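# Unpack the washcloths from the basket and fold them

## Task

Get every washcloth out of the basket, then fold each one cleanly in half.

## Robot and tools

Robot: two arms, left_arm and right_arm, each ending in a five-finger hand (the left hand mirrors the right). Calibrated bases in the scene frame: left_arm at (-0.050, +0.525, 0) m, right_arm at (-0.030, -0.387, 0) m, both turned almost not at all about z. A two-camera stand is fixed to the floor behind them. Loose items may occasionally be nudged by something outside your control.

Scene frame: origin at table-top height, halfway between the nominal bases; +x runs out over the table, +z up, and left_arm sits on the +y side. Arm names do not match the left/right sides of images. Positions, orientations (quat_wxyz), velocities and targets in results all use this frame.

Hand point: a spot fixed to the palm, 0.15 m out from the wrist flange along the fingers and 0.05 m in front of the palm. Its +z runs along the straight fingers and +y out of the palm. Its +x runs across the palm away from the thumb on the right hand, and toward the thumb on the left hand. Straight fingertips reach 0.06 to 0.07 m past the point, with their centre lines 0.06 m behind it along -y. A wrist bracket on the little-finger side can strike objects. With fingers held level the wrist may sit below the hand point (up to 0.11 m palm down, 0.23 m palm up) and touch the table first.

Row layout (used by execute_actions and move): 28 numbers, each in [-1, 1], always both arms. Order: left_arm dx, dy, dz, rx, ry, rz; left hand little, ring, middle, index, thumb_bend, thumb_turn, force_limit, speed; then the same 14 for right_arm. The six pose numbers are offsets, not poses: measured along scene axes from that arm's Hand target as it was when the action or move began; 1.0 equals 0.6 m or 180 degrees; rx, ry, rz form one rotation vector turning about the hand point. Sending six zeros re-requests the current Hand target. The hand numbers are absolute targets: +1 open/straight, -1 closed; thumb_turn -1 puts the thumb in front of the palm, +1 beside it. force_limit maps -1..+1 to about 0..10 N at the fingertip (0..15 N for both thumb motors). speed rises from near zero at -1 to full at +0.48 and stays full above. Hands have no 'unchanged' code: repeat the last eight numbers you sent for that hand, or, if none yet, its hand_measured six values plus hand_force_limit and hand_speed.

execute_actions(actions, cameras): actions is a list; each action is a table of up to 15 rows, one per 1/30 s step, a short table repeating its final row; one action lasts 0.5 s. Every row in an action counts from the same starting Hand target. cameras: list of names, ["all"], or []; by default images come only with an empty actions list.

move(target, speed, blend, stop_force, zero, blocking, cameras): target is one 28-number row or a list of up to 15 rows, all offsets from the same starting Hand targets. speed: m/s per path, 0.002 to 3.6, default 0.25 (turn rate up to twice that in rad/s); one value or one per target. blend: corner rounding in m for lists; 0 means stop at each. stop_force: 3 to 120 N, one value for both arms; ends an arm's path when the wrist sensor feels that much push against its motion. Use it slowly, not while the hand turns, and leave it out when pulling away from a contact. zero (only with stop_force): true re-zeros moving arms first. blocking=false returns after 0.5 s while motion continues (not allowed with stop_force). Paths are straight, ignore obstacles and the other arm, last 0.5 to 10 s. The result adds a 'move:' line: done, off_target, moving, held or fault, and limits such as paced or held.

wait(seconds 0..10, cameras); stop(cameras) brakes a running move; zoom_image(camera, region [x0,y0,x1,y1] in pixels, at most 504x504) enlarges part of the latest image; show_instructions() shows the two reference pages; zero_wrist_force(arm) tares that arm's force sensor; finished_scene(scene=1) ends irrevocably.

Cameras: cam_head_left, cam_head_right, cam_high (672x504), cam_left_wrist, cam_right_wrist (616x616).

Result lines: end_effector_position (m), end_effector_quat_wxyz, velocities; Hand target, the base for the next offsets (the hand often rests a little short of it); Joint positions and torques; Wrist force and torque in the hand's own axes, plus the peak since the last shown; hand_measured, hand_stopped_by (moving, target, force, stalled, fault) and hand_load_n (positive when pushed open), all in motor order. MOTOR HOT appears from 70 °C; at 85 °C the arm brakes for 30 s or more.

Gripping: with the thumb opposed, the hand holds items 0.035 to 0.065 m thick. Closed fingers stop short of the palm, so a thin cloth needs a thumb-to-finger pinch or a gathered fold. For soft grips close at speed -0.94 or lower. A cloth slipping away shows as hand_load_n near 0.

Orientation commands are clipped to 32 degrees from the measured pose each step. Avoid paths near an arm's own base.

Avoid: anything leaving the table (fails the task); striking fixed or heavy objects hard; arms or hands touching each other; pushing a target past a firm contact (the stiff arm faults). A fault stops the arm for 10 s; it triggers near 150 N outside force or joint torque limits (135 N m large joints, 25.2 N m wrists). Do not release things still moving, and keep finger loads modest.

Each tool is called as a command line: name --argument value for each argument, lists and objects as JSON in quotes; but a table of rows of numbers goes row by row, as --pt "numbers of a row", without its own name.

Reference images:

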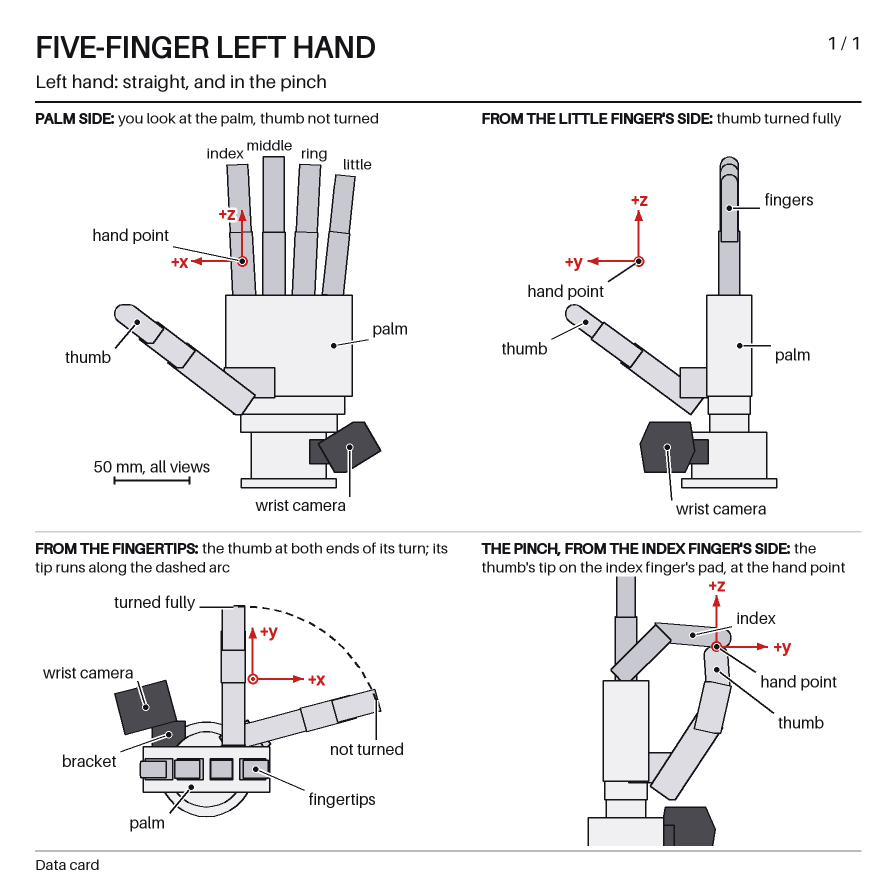

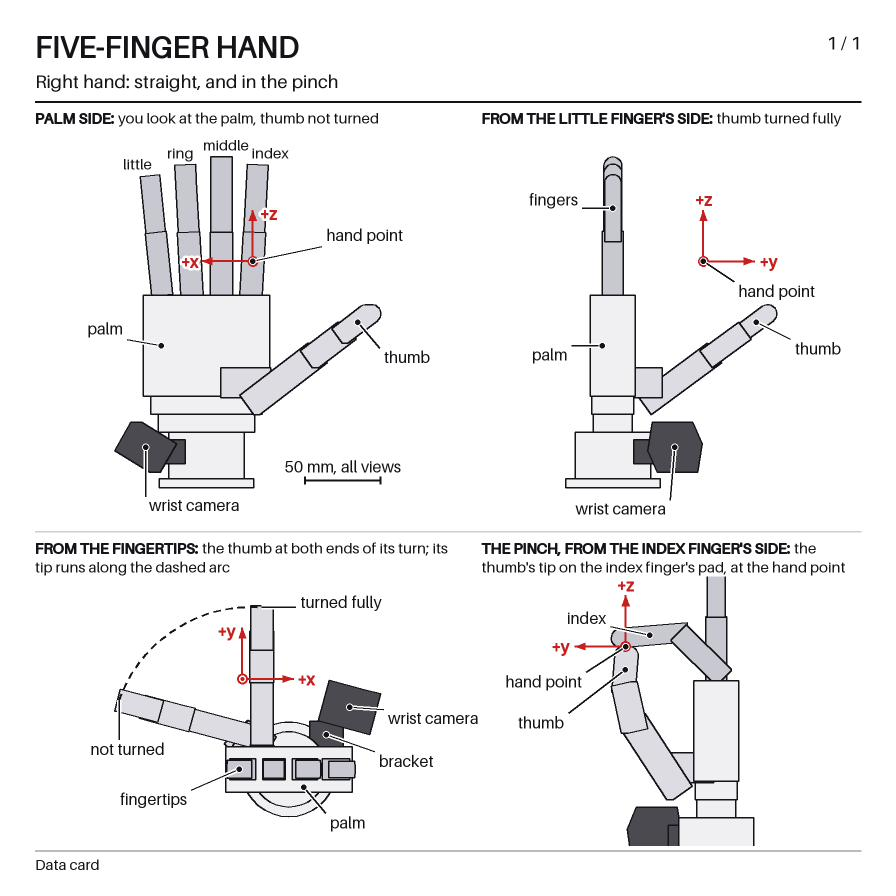

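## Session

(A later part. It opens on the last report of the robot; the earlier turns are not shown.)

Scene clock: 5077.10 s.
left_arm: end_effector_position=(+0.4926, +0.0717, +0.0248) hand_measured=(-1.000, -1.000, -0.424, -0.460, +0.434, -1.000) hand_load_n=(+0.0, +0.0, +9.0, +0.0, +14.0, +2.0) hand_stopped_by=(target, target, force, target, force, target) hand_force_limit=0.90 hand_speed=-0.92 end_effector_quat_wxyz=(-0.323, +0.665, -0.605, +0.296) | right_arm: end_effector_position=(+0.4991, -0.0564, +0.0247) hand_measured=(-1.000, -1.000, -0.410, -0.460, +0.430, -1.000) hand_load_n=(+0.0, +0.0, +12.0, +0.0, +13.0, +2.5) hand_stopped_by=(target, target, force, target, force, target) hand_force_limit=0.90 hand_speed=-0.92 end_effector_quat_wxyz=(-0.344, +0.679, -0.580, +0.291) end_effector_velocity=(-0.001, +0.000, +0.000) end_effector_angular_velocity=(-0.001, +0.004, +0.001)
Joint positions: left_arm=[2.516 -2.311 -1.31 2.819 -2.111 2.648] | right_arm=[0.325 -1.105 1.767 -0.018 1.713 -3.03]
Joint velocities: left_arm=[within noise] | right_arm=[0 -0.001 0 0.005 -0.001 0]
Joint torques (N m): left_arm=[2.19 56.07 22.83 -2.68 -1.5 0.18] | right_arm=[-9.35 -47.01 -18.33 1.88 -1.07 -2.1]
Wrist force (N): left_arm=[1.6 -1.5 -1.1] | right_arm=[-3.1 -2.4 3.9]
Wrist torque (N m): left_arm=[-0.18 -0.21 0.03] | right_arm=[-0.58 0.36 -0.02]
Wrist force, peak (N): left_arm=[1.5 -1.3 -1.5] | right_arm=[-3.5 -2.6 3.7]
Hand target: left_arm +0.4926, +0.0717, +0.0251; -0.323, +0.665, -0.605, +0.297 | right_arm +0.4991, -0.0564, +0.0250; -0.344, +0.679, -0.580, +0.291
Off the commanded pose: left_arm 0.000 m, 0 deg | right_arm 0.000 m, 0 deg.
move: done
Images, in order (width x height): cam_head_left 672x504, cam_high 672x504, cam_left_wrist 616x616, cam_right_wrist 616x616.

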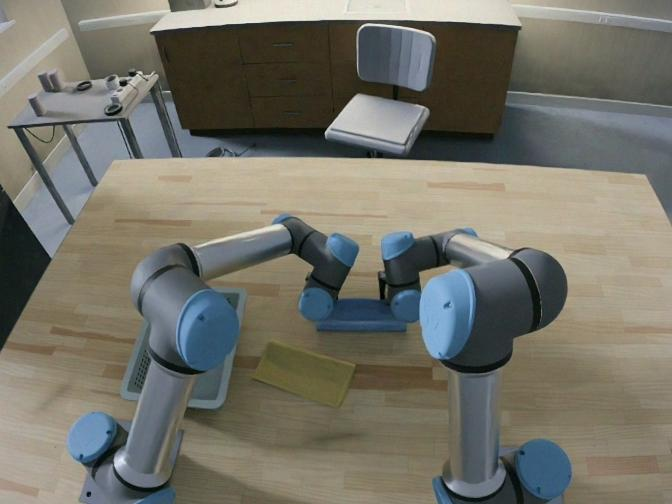

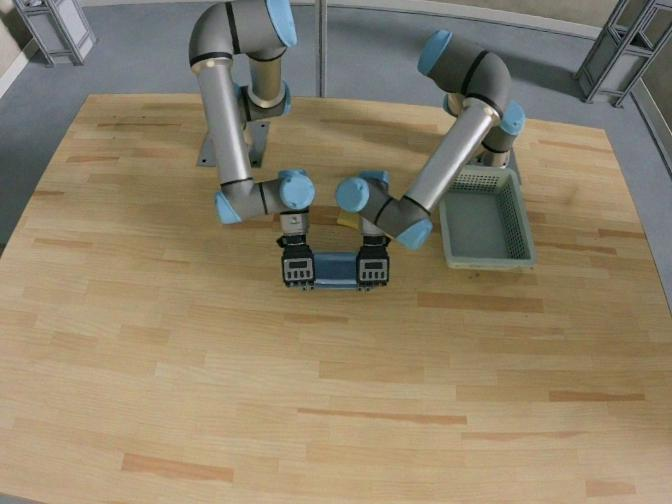

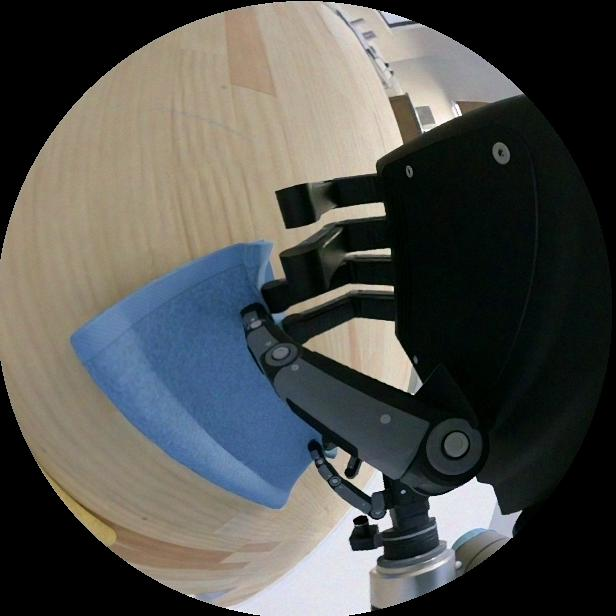

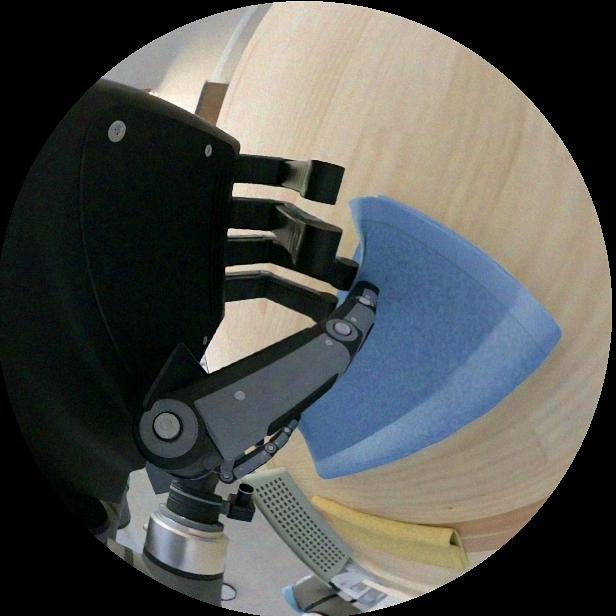

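move --pt "0.005 0.0006 0.0 0 0 0 -1 -1 -0.46 -0.46 0.32 -1 0.9 -0.92 0 0 0.0 0 0 0 -1 -1 -0.46 -0.46 0.32 -1 0.9 -0.92" --pt "0.005 0.0006 -0.0045 0 0 0 -1 -1 -0.46 -0.46 0.32 -1 0.9 -0.92 0 0 -0.0045 0 0 0 -1 -1 -0.46 -0.46 0.32 -1 0.9 -0.92" --speed 0.01 --stop_force 4 --cameras '["cam_high", "cam_left_wrist", "cam_right_wrist"]'

zoom_image --camera "cam_high" --region '[275, 240, 395, 300]'

zoom_image --camera "cam_left_wrist" --region '[140, 190, 360, 410]'

zoom_image --camera "cam_right_wrist" --region '[270, 160, 490, 380]'

Scene clock: 5088.03 s.
left_arm: end_effector_position=(+0.4956, +0.0720, +0.0224) hand_measured=(-1.000, -1.000, -0.424, -0.460, +0.434, -1.000) hand_load_n=(+0.0, +0.0, +8.5, +0.0, +14.0, +2.0) hand_stopped_by=(target, target, force, target, force, target) hand_force_limit=0.90 hand_speed=-0.92 end_effector_quat_wxyz=(-0.323, +0.665, -0.605, +0.297) | right_arm: end_effector_position=(+0.4991, -0.0564, +0.0222) hand_measured=(-1.000, -1.000, -0.410, -0.460, +0.430, -1.000) hand_load_n=(+0.0, +0.0, +12.0, +0.0, +13.5, +2.5) hand_stopped_by=(target, target, force, target, force, target) hand_force_limit=0.90 hand_speed=-0.92 end_effector_quat_wxyz=(-0.344, +0.679, -0.580, +0.291)
Joint positions: left_arm=[2.519 -2.317 -1.305 2.822 -2.109 2.651] | right_arm=[0.325 -1.102 1.769 -0.024 1.713 -3.03]
Joint torques (N m): left_arm=[-11.12 61.26 24.18 -2.71 -2.11 -1.97] | right_arm=[4.7 -49.82 -27.41 2.27 1.23 1.21]
Wrist force (N): left_arm=[1.4 -1.3 -0.9] | right_arm=[-2.9 -2.4 3.8]
Wrist torque (N m): left_arm=[-0.17 -0.17 0.00] | right_arm=[-0.55 0.34 0.00]
Wrist force, peak (N): left_arm=[1.7 -1.5 -1.1] | right_arm=[-3.3 -2.3 4.1]
Hand target: left_arm +0.4956, +0.0720, +0.0224; -0.323, +0.665, -0.605, +0.297 | right_arm +0.4991, -0.0564, +0.0223; -0.344, +0.679, -0.580, +0.291
Off the commanded pose: left_arm 0.000 m, 0 deg | right_arm 0.000 m, 0 deg.
move: done
Images, in order (width x height): cam_high 672x504, cam_left_wrist 616x616, cam_right_wrist 616x616.

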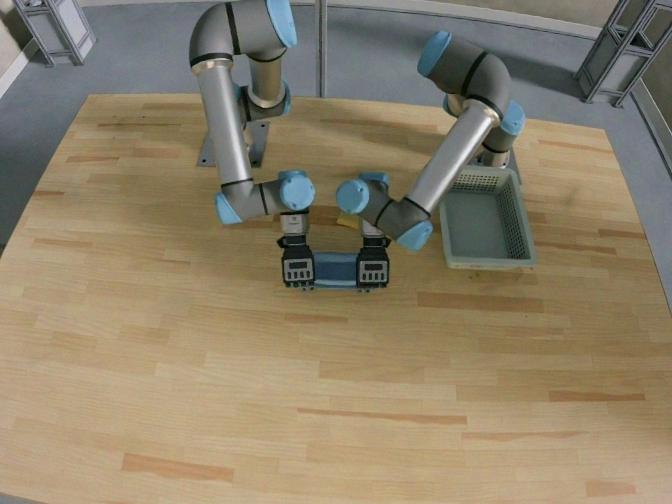

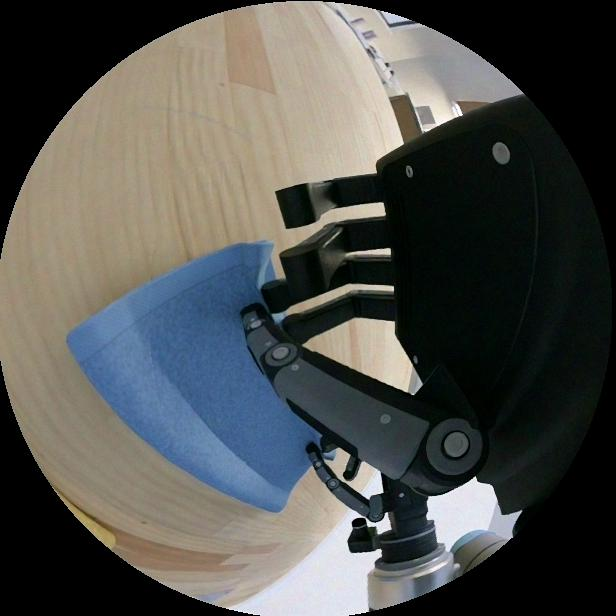

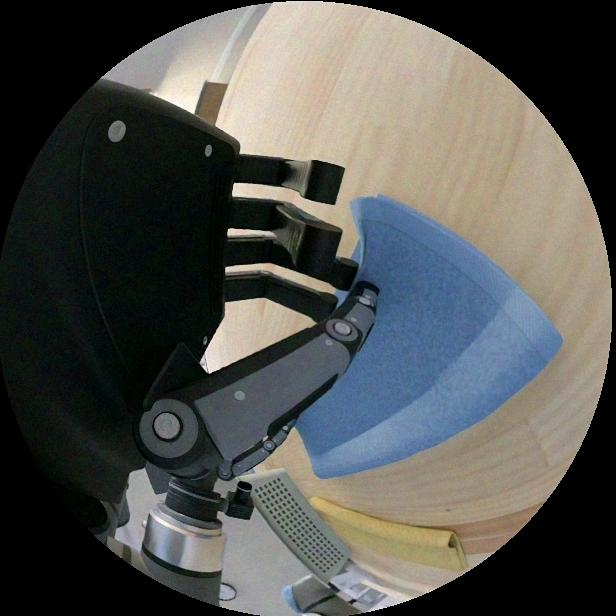

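Scaled by 4.200 from the camera's 672x504 image, which has a finer 960x720 frame.

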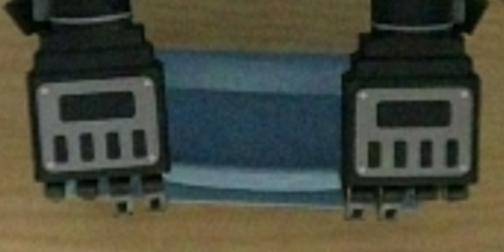

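Scaled by 2.291 from the camera's 616x616 image, which has a finer 880x880 frame.

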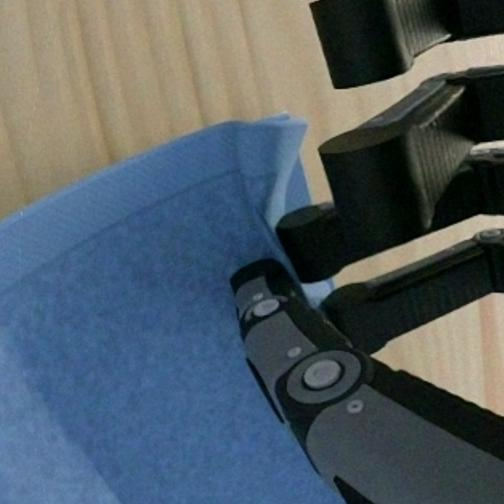

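Scaled by 2.291 from the camera's 616x616 image, which has a finer 880x880 frame.

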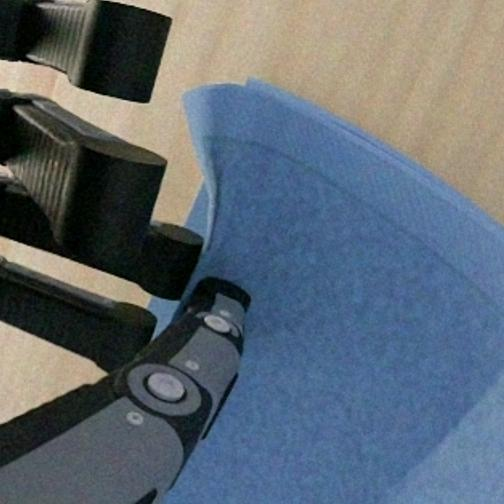

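execute_actions --actions '[[[0,0,0.003,0,0,0,-1,-1,-0.34,-0.36,0.50,-1,0.9,-0.85,0,0,0.003,0,0,0,-1,-1,-0.34,-0.36,0.50,-1,0.9,-0.85],[0,0,0.0067,0,0,0,-1,-1,-0.34,-0.36,0.50,-1,0.9,-0.85,0,0,0.0067,0,0,0,-1,-1,-0.34,-0.36,0.50,-1,0.9,-0.85]],[[0,0,0.003,0,0,0,-1,-1,-0.22,-0.22,0.56,-1,0.9,-0.85,0,0,0.003,0,0,0,-1,-1,-0.22,-0.22,0.56,-1,0.9,-0.85],[0,0,0.0067,0,0,0,-1,-1,-0.22,-0.22,0.56,-1,0.9,-0.85,0,0,0.0067,0,0,0,-1,-1,-0.22,-0.22,0.56,-1,0.9,-0.85]]]' --cameras '["cam_left_wrist", "cam_right_wrist"]'

zoom_image --camera "cam_left_wrist" --region '[140, 190, 360, 410]'

zoom_image --camera "cam_right_wrist" --region '[270, 160, 490, 380]'

Scene clock: 5094.27 s.
left_arm: end_effector_position=(+0.4956, +0.0720, +0.0304) hand_measured=(-1.000, -1.000, -0.220, -0.220, +0.560, -1.000) hand_load_n=(+0.0, +0.0, +0.0, +0.0, +0.0, +0.0) hand_stopped_by=(target, target, target, target, target, target) hand_force_limit=0.90 hand_speed=-0.85 end_effector_quat_wxyz=(-0.323, +0.665, -0.605, +0.297) | right_arm: end_effector_position=(+0.4991, -0.0564, +0.0303) hand_measured=(-1.000, -1.000, -0.220, -0.220, +0.560, -1.000) hand_load_n=(+0.0, +0.0, +0.0, +0.0, +0.0, +0.0) hand_stopped_by=(target, target, target, target, target, target) hand_force_limit=0.90 hand_speed=-0.85 end_effector_quat_wxyz=(-0.344, +0.679, -0.580, +0.291)
Joint positions: left_arm=[2.519 -2.308 -1.298 2.807 -2.109 2.651] | right_arm=[0.325 -1.113 1.762 -0.005 1.713 -3.03]
Joint torques (N m): left_arm=[-10.8 33.4 12.75 -0.03 -2.04 -1.56] | right_arm=[8.66 -25.09 -6.57 -2.46 1.05 1.4]
Wrist force (N): left_arm=[1.3 -1.4 -1.1] | right_arm=[-2.9 -2.3 3.7]
Wrist torque (N m): left_arm=[-0.18 -0.17 0.00] | right_arm=[-0.56 0.36 -0.02]
Wrist force, peak (N): left_arm=[1.4 -1.9 -1.3] | right_arm=[-3.0 -2.3 4.3]
Hand target: left_arm +0.4956, +0.0720, +0.0304; -0.323, +0.665, -0.605, +0.297 | right_arm +0.4991, -0.0564, +0.0303; -0.344, +0.679, -0.580, +0.291
Off the commanded pose: left_arm 0.000 m, 0 deg | right_arm 0.000 m, 0 deg.
Step readings (end_effector_position of left_arm | right_arm):
0: (+0.4956, +0.0720, +0.0224) | (+0.4991, -0.0564, +0.0223)
1: (+0.4956, +0.0720, +0.0224) | (+0.4991, -0.0564, +0.0223)
2: (+0.4955, +0.0721, +0.0229) | (+0.4991, -0.0564, +0.0227)
4: (+0.4956, +0.0720, +0.0255) | (+0.4991, -0.0564, +0.0254)
8: (+0.4956, +0.0720, +0.0269) | (+0.4991, -0.0564, +0.0268)
15: (+0.4956, +0.0720, +0.0265) | (+0.4992, -0.0564, +0.0264)
16: (+0.4956, +0.0720, +0.0265) | (+0.4992, -0.0564, +0.0264)
17: (+0.4956, +0.0721, +0.0267) | (+0.4991, -0.0564, +0.0267)
19: (+0.4955, +0.0721, +0.0293) | (+0.4990, -0.0564, +0.0290)
23: (+0.4955, +0.0721, +0.0308) | (+0.4990, -0.0564, +0.0306)
30: (+0.4956, +0.0720, +0.0305) | (+0.4992, -0.0564, +0.0305)
Images, in order (width x height): cam_left_wrist 616x616, cam_right_wrist 616x616.

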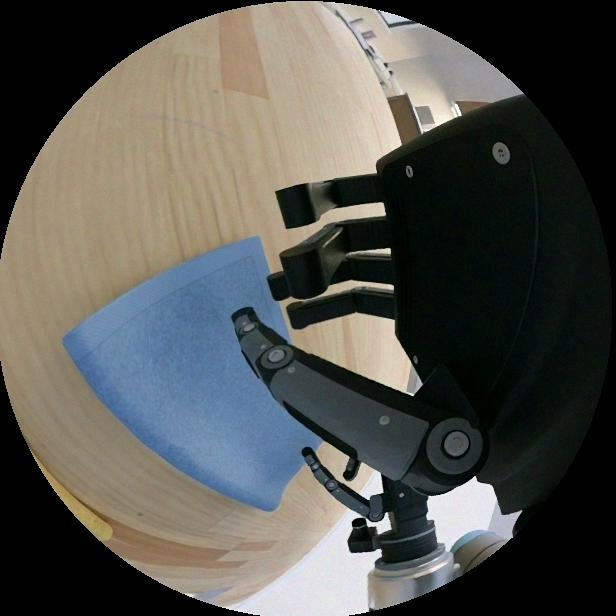

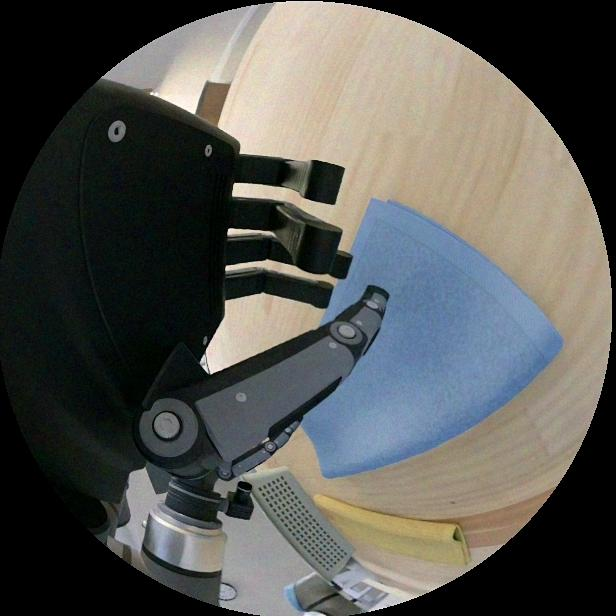

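Scaled by 2.291 from the camera's 616x616 image, which has a finer 880x880 frame.

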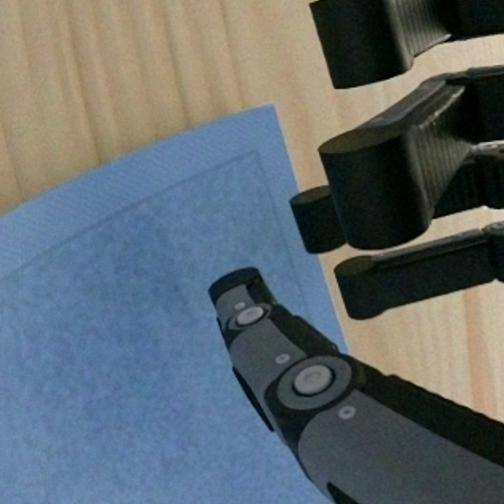

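Scaled by 2.291 from the camera's 616x616 image, which has a finer 880x880 frame.

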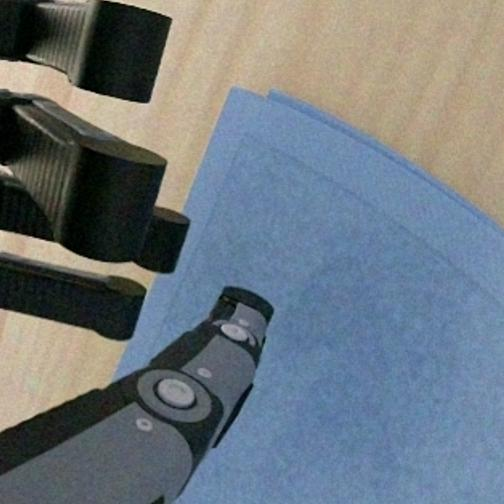

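execute_actions --actions '[[[0,0,0.005,0,0,0,-1,-1,-0.12,-0.10,0.62,-1,0.9,-0.85,0,0,0.005,0,0,0,-1,-1,-0.12,-0.10,0.62,-1,0.9,-0.85],[0,0,0.01,0,0,0,-1,-1,-0.12,-0.10,0.62,-1,0.9,-0.85,0,0,0.01,0,0,0,-1,-1,-0.12,-0.10,0.62,-1,0.9,-0.85]]]' --cameras '[]'

move --target '[0, 0, 0.11, 0, 0, 0, -1, -1, -0.12, -0.10, 0.62, -1, 0.9, -0.85, 0, 0, 0.11, 0, 0, 0, -1, -1, -0.12, -0.10, 0.62, -1, 0.9, -0.85]' --speed 0.08 --cameras '["cam_high", "cam_head_left", "cam_left_wrist", "cam_right_wrist"]'

Scene clock: 5099.93 s.
left_arm: end_effector_position=(+0.4956, +0.0720, +0.0364) hand_measured=(-1.000, -1.000, -0.120, -0.100, +0.620, -1.000) hand_load_n=(+0.0, +0.0, +0.0, +0.0, +0.0, +0.0) hand_stopped_by=(target, target, target, target, target, target) hand_force_limit=0.90 hand_speed=-0.85 end_effector_quat_wxyz=(-0.323, +0.665, -0.605, +0.297) | right_arm: end_effector_position=(+0.4991, -0.0564, +0.0363) hand_measured=(-1.000, -1.000, -0.120, -0.100, +0.620, -1.000) hand_load_n=(+0.0, +0.0, -0.5, +0.0, +0.0, +0.0) hand_stopped_by=(target, target, target, target, target, target) hand_force_limit=0.90 hand_speed=-0.85 end_effector_quat_wxyz=(-0.344, +0.679, -0.580, +0.291)
Joint positions: left_arm=[2.519 -2.302 -1.293 2.795 -2.109 2.651] | right_arm=[0.325 -1.122 1.757 0.009 1.713 -3.03]
Joint torques (N m): left_arm=[-11.07 33.4 12.88 -1.77 -1.83 -1.34] | right_arm=[6.62 -24.66 -7.12 -0.56 0.95 1.13]
Wrist force (N): left_arm=[1.2 -1.3 -1.0] | right_arm=[-2.8 -2.4 3.9]
Wrist torque (N m): left_arm=[-0.18 -0.16 0.00] | right_arm=[-0.57 0.34 -0.03]
Wrist force, peak (N): left_arm=[1.4 -1.9 -1.5] | right_arm=[-3.2 -2.1 4.0]
Hand target: left_arm +0.4956, +0.0720, +0.0364; -0.323, +0.665, -0.605, +0.297 | right_arm +0.4991, -0.0564, +0.0363; -0.344, +0.679, -0.580, +0.291
Off the commanded pose: left_arm 0.000 m, 0 deg | right_arm 0.000 m, 0 deg.
Step readings (end_effector_position of left_arm | right_arm):
0: (+0.4956, +0.0720, +0.0304) | (+0.4991, -0.0564, +0.0303)
1: (+0.4955, +0.0721, +0.0304) | (+0.4991, -0.0564, +0.0303)
2: (+0.4955, +0.0721, +0.0310) | (+0.4990, -0.0564, +0.0307)
4: (+0.4955, +0.0721, +0.0348) | (+0.4990, -0.0564, +0.0348)
8: (+0.4955, +0.0721, +0.0370) | (+0.4991, -0.0564, +0.0368)
15: (+0.4956, +0.0720, +0.0365) | (+0.4992, -0.0564, +0.0364)
No camera images: "cameras" was empty.

Scene clock: 5101.17 s.
left_arm: end_effector_position=(+0.4956, +0.0720, +0.1025) hand_measured=(-1.000, -1.000, -0.120, -0.100, +0.620, -1.000) hand_load_n=(+0.0, +0.0, +0.0, +0.0, +0.0, +0.0) hand_stopped_by=(target, target, target, target, target, target) hand_force_limit=0.90 hand_speed=-0.85 end_effector_quat_wxyz=(-0.323, +0.665, -0.605, +0.297) | right_arm: end_effector_position=(+0.4992, -0.0564, +0.1024) hand_measured=(-1.000, -1.000, -0.120, -0.100, +0.620, -1.000) hand_load_n=(+0.0, +0.5, +0.0, +0.0, +0.0, +0.0) hand_stopped_by=(target, target, target, target, target, target) hand_force_limit=0.90 hand_speed=-0.85 end_effector_quat_wxyz=(-0.344, +0.679, -0.580, +0.291)
Joint positions: left_arm=[2.519 -2.24 -1.219 2.66 -2.109 2.651] | right_arm=[0.325 -1.205 1.683 0.165 1.713 -3.03]
Joint torques (N m): left_arm=[-8.35 32.91 16.88 -0.5 -0.14 -0.01] | right_arm=[8.08 -23.26 -9.01 -1.16 -0.02 0.8]
Wrist force (N): left_arm=[1.7 -1.0 -0.9] | right_arm=[-3.0 -2.1 3.9]
Wrist torque (N m): left_arm=[-0.14 -0.22 0.03] | right_arm=[-0.53 0.42 -0.01]
Wrist force, peak (N): left_arm=[1.5 -1.7 -1.6] | right_arm=[-2.9 -2.2 4.0]
Hand target: left_arm +0.4956, +0.0720, +0.1024; -0.323, +0.665, -0.605, +0.297 | right_arm +0.4991, -0.0564, +0.1023; -0.344, +0.679, -0.580, +0.291
Off the commanded pose: left_arm 0.000 m, 0 deg | right_arm 0.000 m, 0 deg.
move: done
Images, in order (width x height): cam_head_left 672x504, cam_high 672x504, cam_left_wrist 616x616, cam_right_wrist 616x616.

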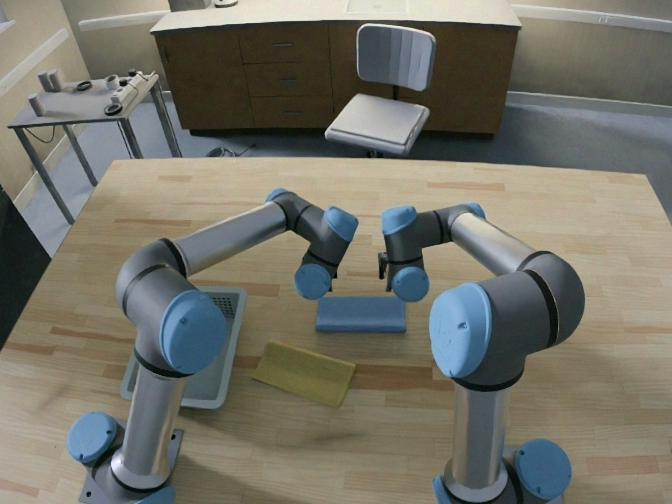

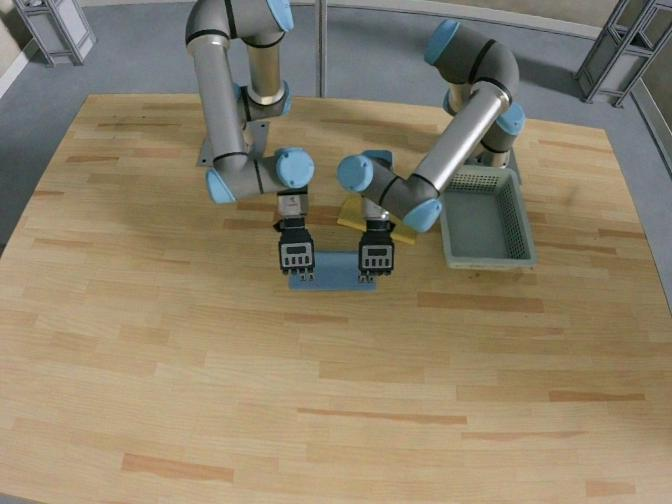

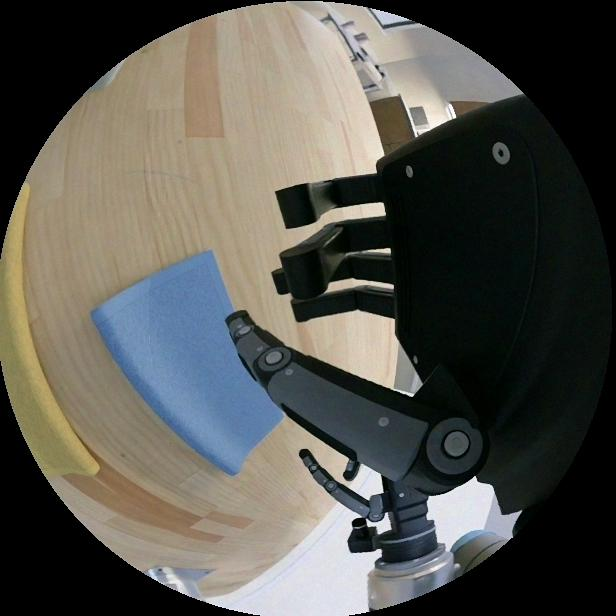

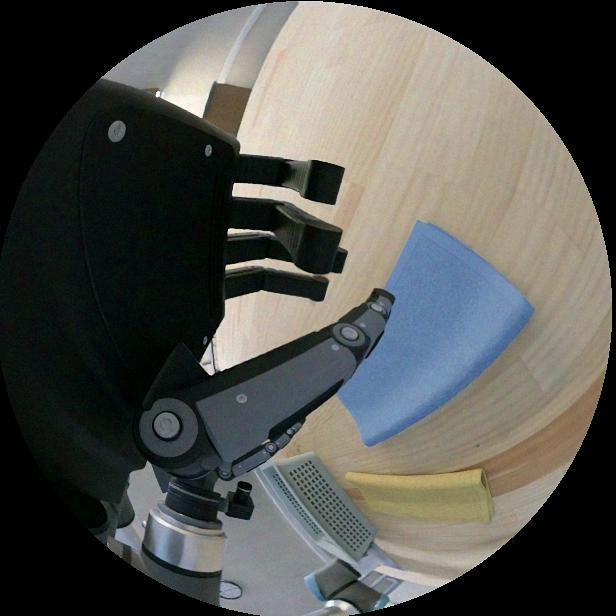

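move --pt "0 0 0.2 0 0 0 -1 -1 -0.12 -0.10 0.62 -1 0.9 -0.85 0 0 0.2 0 0 0 -1 -1 -0.12 -0.10 0.62 -1 0.9 -0.85" --pt "-0.05 0.3 0.25 0 0 0 -1 -1 -0.12 -0.10 0.62 -1 0.9 -0.85 -0.05 -0.3 0.25 0 0 0 -1 -1 -0.12 -0.10 0.62 -1 0.9 -0.85" --speed 0.15 --blend '[0.03, 0]' --cameras '["cam_high", "cam_head_left", "cam_head_right"]'

zoom_image --camera "cam_high" --region '[270, 180, 440, 310]'

zoom_image --camera "cam_head_left" --region '[240, 270, 430, 410]'

Scene clock: 5107.97 s.
left_arm: end_effector_position=(+0.4656, +0.2520, +0.2524) hand_measured=(-1.000, -1.000, -0.120, -0.100, +0.620, -1.000) hand_load_n=(+0.0, +0.0, +0.0, +0.0, +0.0, +0.0) hand_stopped_by=(target, target, target, target, target, target) hand_force_limit=0.90 hand_speed=-0.85 end_effector_quat_wxyz=(-0.323, +0.665, -0.605, +0.297) | right_arm: end_effector_position=(+0.4691, -0.2364, +0.2523) hand_measured=(-1.000, -1.000, -0.120, -0.100, +0.620, -1.000) hand_load_n=(+0.0, +0.0, +0.0, +0.0, +0.0, +0.0) hand_stopped_by=(target, target, target, target, target, target) hand_force_limit=0.90 hand_speed=-0.85 end_effector_quat_wxyz=(-0.344, +0.679, -0.580, +0.291)
Joint positions: left_arm=[2.821 -1.786 -1.479 2.559 -1.888 2.877] | right_arm=[-0.136 -1.571 1.723 0.504 1.343 -3.308]
Joint torques (N m): left_arm=[8.96 34.74 14.92 -2.27 0.15 -0.43] | right_arm=[-8.19 -12.33 -32.44 -2.23 -1.31 -1.01]
Wrist force (N): left_arm=[2.3 -1.0 -1.9] | right_arm=[-2.7 -1.7 3.5]
Wrist torque (N m): left_arm=[-0.11 -0.34 0.11] | right_arm=[-0.46 0.32 -0.18]
Wrist force, peak (N): left_arm=[2.5 -1.0 -1.8] | right_arm=[-3.0 -3.3 3.9]
Hand target: left_arm +0.4656, +0.2520, +0.2524; -0.323, +0.665, -0.605, +0.297 | right_arm +0.4691, -0.2364, +0.2523; -0.344, +0.679, -0.580, +0.291
Off the commanded pose: left_arm 0.000 m, 0 deg | right_arm 0.000 m, 0 deg.
move: done
Images, in order (width x height): cam_head_left 672x504, cam_head_right 672x504, cam_high 672x504.

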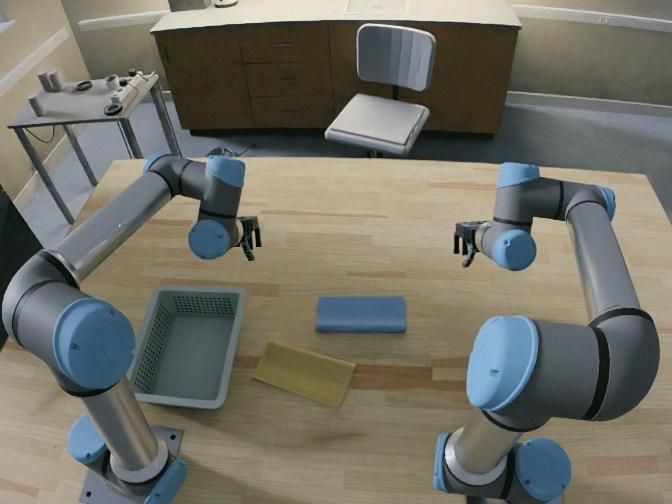

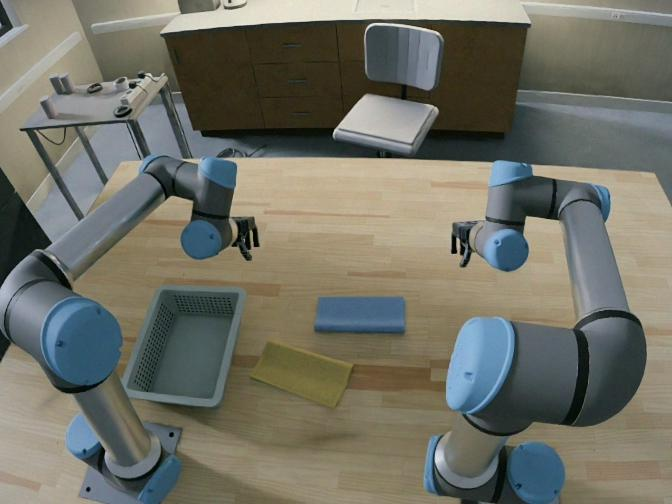

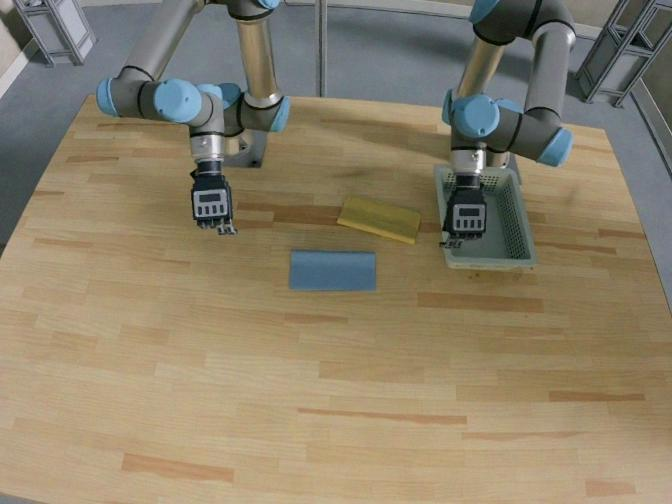

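Scaled by 2.965 from the camera's 672x504 image, which has a finer 960x720 frame.

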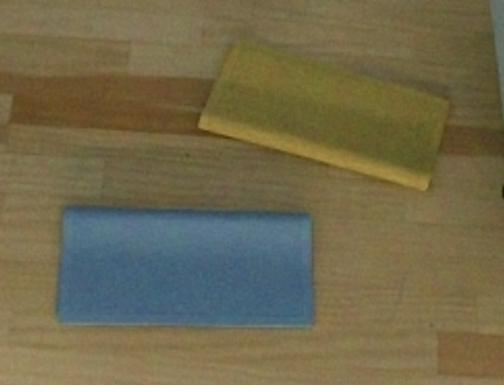

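Scaled by 2.653 from the camera's 672x504 image, which has a finer 960x720 frame.

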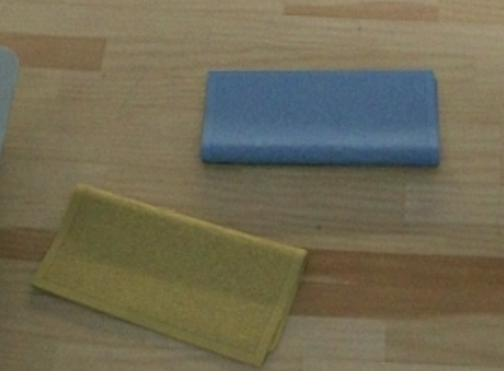

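zoom_image --camera "cam_high" --region '[325, 185, 430, 255]'

zoom_image --camera "cam_head_left" --region '[245, 330, 365, 415]'

zoom_image --camera "cam_high" --region '[280, 240, 385, 300]'

zoom_image --camera "cam_head_left" --region '[305, 285, 415, 345]'

Scaled by 4.800 from the camera's 672x504 image, which has a finer 960x720 frame.

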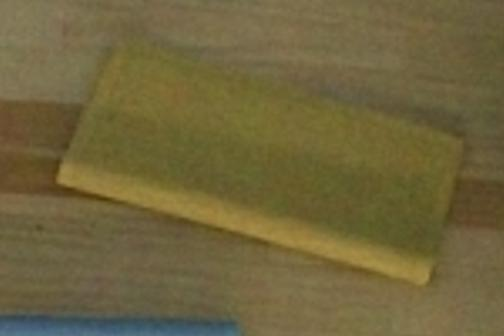

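Scaled by 4.200 from the camera's 672x504 image, which has a finer 960x720 frame.

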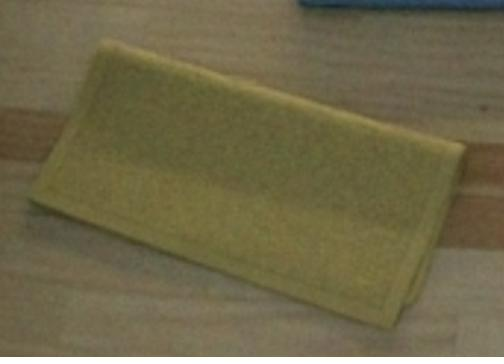

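Scaled by 4.800 from the camera's 672x504 image, which has a finer 960x720 frame.

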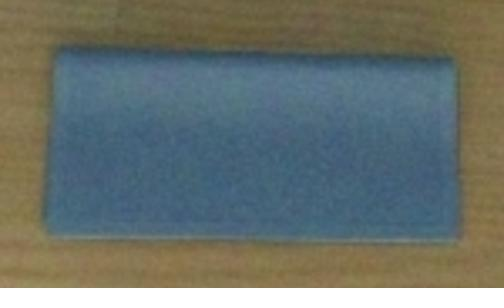

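Scaled by 4.582 from the camera's 672x504 image, which has a finer 960x720 frame.

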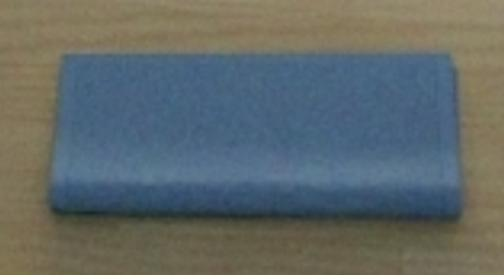

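move --pt "0 0.25 0.05 0 0 0 -1 -1 -0.12 -0.10 0.62 -1 0.9 -0.85 -0.1 0.1 0.05 -0.0245 0.148 0 -1 -1 -0.12 -0.10 0.62 -1 0.9 -0.85" --pt "0 0.25 0.05 0 0 0 -1 -1 -0.12 -0.10 0.62 -1 0.9 -0.85 -0.282 0.393 0.05 -0.049 0.296 0 -1 -1 -0.12 -0.10 0.62 -1 0.9 -0.85" --speed 0.2 --blend '[0.03, 0]' --cameras '["cam_high", "cam_right_wrist", "cam_head_left"]'

Scene clock: 5149.80 s.
left_arm: end_effector_position=(+0.4656, +0.4021, +0.2824) hand_measured=(-1.000, -1.000, -0.120, -0.100, +0.620, -1.000) hand_load_n=(+0.0, +0.0, +0.0, +0.0, +0.0, +0.0) hand_stopped_by=(target, target, target, target, target, target) hand_force_limit=0.90 hand_speed=-0.85 end_effector_quat_wxyz=(-0.323, +0.665, -0.605, +0.297) | right_arm: end_effector_position=(+0.3000, -0.0007, +0.2823) hand_measured=(-1.000, -1.000, -0.120, -0.100, +0.620, -1.000) hand_load_n=(+0.0, +0.0, +0.0, +0.0, +0.0, +0.0) hand_stopped_by=(target, target, target, target, target, target) hand_force_limit=0.90 hand_speed=-0.85 end_effector_quat_wxyz=(+0.003, +0.761, -0.649, -0.002)
Joint positions: left_arm=[3.216 -1.603 -1.602 2.542 -1.58 3.129] | right_arm=[0.481 -0.999 0.97 1.607 1.57 -2.804]
Joint torques (N m): left_arm=[-11.95 7.14 28.23 1.4 0.08 -2.4] | right_arm=[7.1 -40.04 -24.93 3.97 0.7 1.1]
Wrist force (N): left_arm=[1.8 -1.8 -1.2] | right_arm=[-1.7 -0.8 4.3]
Wrist torque (N m): left_arm=[-0.33 -0.31 0.06] | right_arm=[-0.47 0.10 -0.01]
Wrist force, peak (N): left_arm=[3.5 -0.5 -1.8] | right_arm=[-3.7 -0.5 4.6]
Hand target: left_arm +0.4656, +0.4020, +0.2824; -0.323, +0.665, -0.605, +0.297 | right_arm +0.2999, -0.0006, +0.2823; +0.003, +0.761, -0.649, -0.002
Off the commanded pose: left_arm 0.000 m, 0 deg | right_arm 0.000 m, 0 deg.
move: done
Images, in order (width x height): cam_head_left 672x504, cam_high 672x504, cam_right_wrist 616x616.

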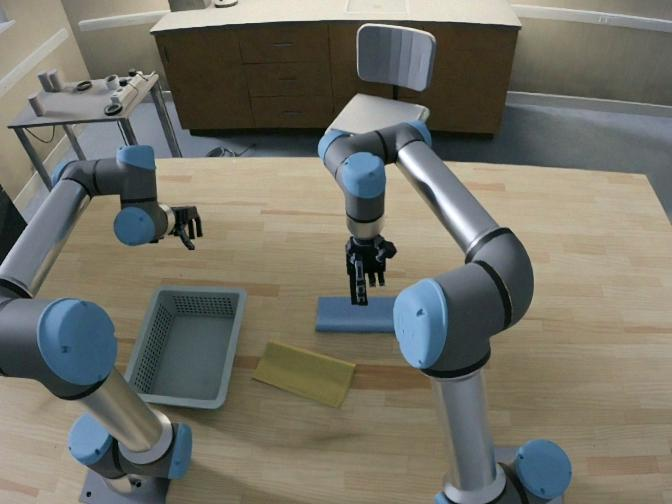

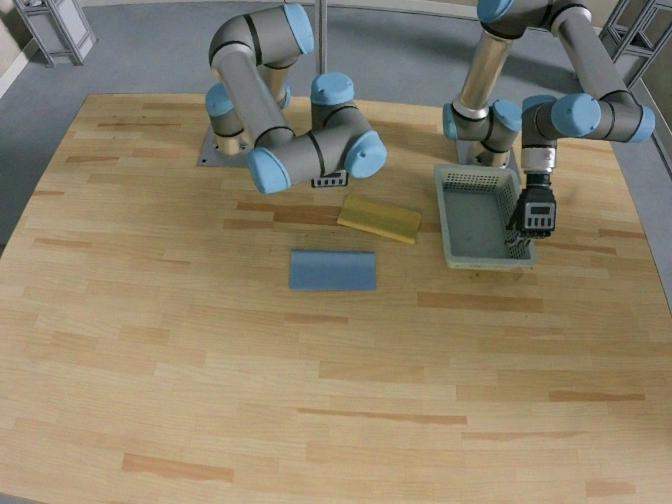

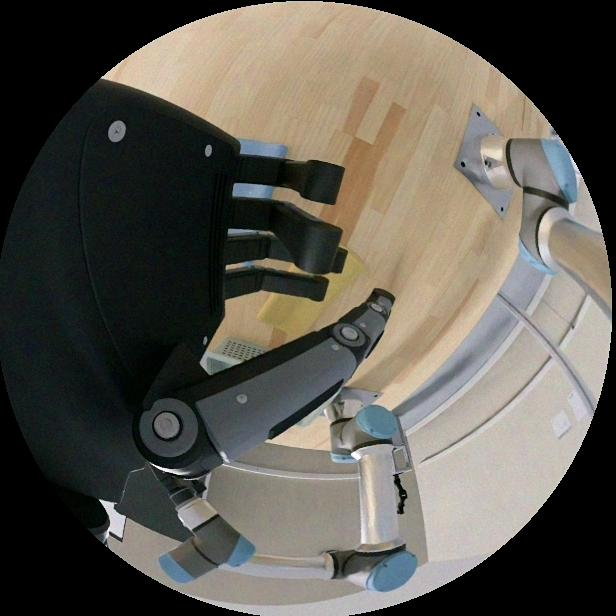

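move --target '[0, 0, 0, 0, 0, 0, -1, -1, -0.12, -0.10, 0.62, -1, 0.9, -0.85, 0.22, 0.13, -0.13, 0, 0, 0, -1, -1, -0.12, -0.10, 0.62, -1, 0.9, -0.85]' --speed 0.2 --cameras '["cam_right_wrist"]'

zoom_image --camera "cam_right_wrist" --region '[320, 130, 560, 370]'

Scene clock: 5156.27 s.
left_arm: end_effector_position=(+0.4656, +0.4020, +0.2824) hand_measured=(-1.000, -1.000, -0.120, -0.100, +0.620, -1.000) hand_load_n=(+0.0, +0.0, +0.0, +0.0, +0.0, +0.0) hand_stopped_by=(target, target, target, target, target, target) hand_force_limit=0.90 hand_speed=-0.85 end_effector_quat_wxyz=(-0.323, +0.665, -0.605, +0.297) | right_arm: end_effector_position=(+0.4308, +0.0764, +0.2038) hand_measured=(-1.000, -1.000, -0.120, -0.100, +0.620, -1.000) hand_load_n=(+0.0, +0.0, +0.0, +0.0, +0.0, +0.0) hand_stopped_by=(target, target, target, target, target, target) hand_force_limit=0.90 hand_speed=-0.85 end_effector_quat_wxyz=(-0.021, +0.756, -0.654, -0.001)
Joint positions: left_arm=[3.216 -1.603 -1.602 2.542 -1.58 3.129] | right_arm=[0.482 -0.388 0.035 1.884 1.553 -2.789]
Joint torques (N m): left_arm=[-12.15 8 27.75 1.45 0.61 -1.82] | right_arm=[9.92 -55.23 -12.89 4.77 1.96 -2.47]
Wrist force (N): left_arm=[1.9 -1.8 -1.2] | right_arm=[-1.8 -0.6 4.4]
Wrist torque (N m): left_arm=[-0.32 -0.31 0.06] | right_arm=[-0.42 0.13 -0.14]
Wrist force, peak (N): left_arm=[1.8 -1.9 -1.4] | right_arm=[-2.0 -2.0 5.5]
Hand target: left_arm +0.4656, +0.4020, +0.2824; -0.323, +0.665, -0.605, +0.297 | right_arm +0.4319, +0.0774, +0.2043; +0.003, +0.761, -0.649, -0.002
Off the commanded pose: left_arm 0.000 m, 0 deg | right_arm 0.002 m, 3 deg.
elbow stopped short (right arm): the move would have taken joint 3 (elbow) straighter than the controller allows.
move: off_target (right_arm)
Images, in order (width x height): cam_right_wrist 616x616.

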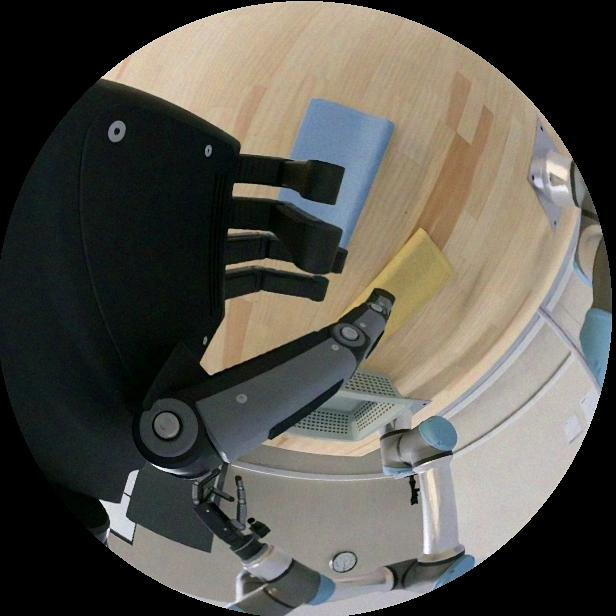

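Scaled by 2.100 from the camera's 616x616 image, which has a finer 880x880 frame.

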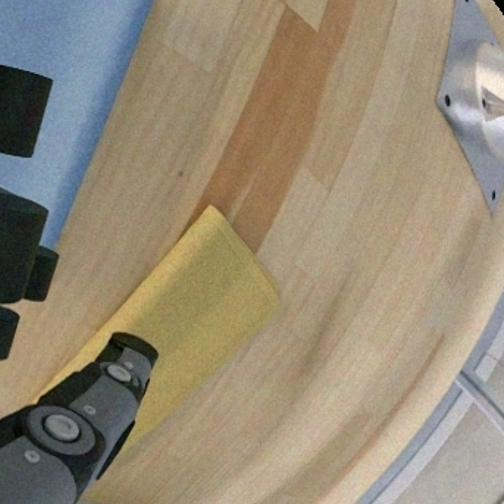

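move --target '[0, 0, 0, 0, 0, 0, -1, -1, -0.12, -0.10, 0.62, -1, 0.9, -0.85, -0.12, 0.08, -0.12, 0, 0, 0, -1, -1, -0.12, -0.10, 0.62, -1, 0.9, -0.85]' --speed 0.15 --cameras '["cam_right_wrist"]'

zoom_image --camera "cam_right_wrist" --region '[320, 130, 560, 370]'

Scene clock: 5161.10 s.
left_arm: end_effector_position=(+0.4656, +0.4020, +0.2824) hand_measured=(-1.000, -1.000, -0.120, -0.100, +0.620, -1.000) hand_load_n=(+0.0, +0.0, +0.0, +0.0, +0.0, +0.0) hand_stopped_by=(target, target, target, target, target, target) hand_force_limit=0.90 hand_speed=-0.85 end_effector_quat_wxyz=(-0.323, +0.665, -0.605, +0.297) | right_arm: end_effector_position=(+0.3599, +0.1254, +0.1324) hand_measured=(-1.000, -1.000, -0.120, -0.100, +0.620, -1.000) hand_load_n=(+0.0, +0.0, +0.0, +0.5, +0.0, +0.0) hand_stopped_by=(target, target, target, target, target, target) hand_force_limit=0.90 hand_speed=-0.85 end_effector_quat_wxyz=(+0.003, +0.761, -0.649, -0.002)
Joint positions: left_arm=[3.216 -1.603 -1.602 2.542 -1.58 3.129] | right_arm=[0.608 -0.539 0.537 1.58 1.569 -2.677]
Joint torques (N m): left_arm=[-11.88 8.52 28.36 1.4 0.66 -1.3] | right_arm=[-1.04 -68.55 -19.96 4.05 -1.28 -1.79]
Wrist force (N): left_arm=[1.6 -1.8 -1.1] | right_arm=[-1.6 -0.8 4.3]
Wrist torque (N m): left_arm=[-0.34 -0.28 0.05] | right_arm=[-0.47 0.10 0.03]
Wrist force, peak (N): left_arm=[1.9 -2.0 -1.4] | right_arm=[-2.2 0.1 5.5]
Hand target: left_arm +0.4656, +0.4020, +0.2824; -0.323, +0.665, -0.605, +0.297 | right_arm +0.3599, +0.1254, +0.1323; +0.003, +0.761, -0.649, -0.002
Off the commanded pose: left_arm 0.000 m, 0 deg | right_arm 0.000 m, 0 deg.
move: done
Images, in order (width x height): cam_right_wrist 616x616.

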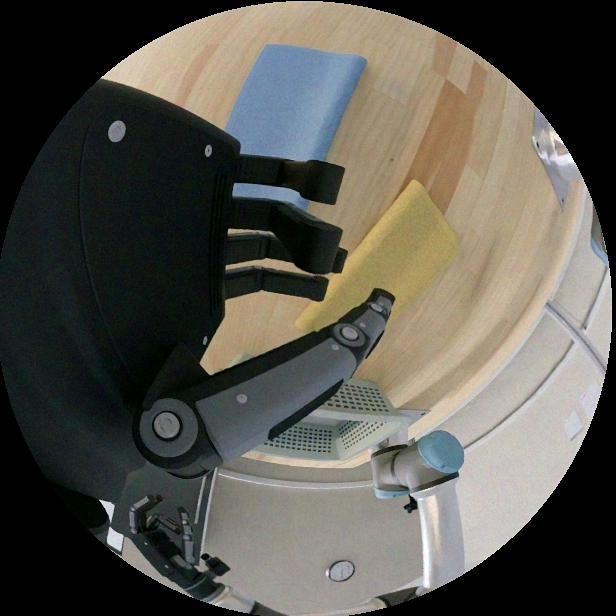

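Scaled by 2.100 from the camera's 616x616 image, which has a finer 880x880 frame.

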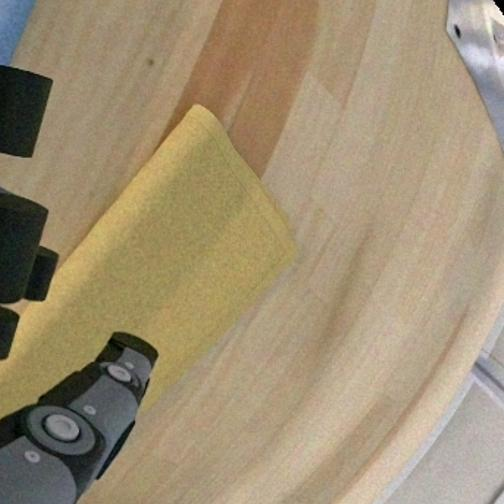

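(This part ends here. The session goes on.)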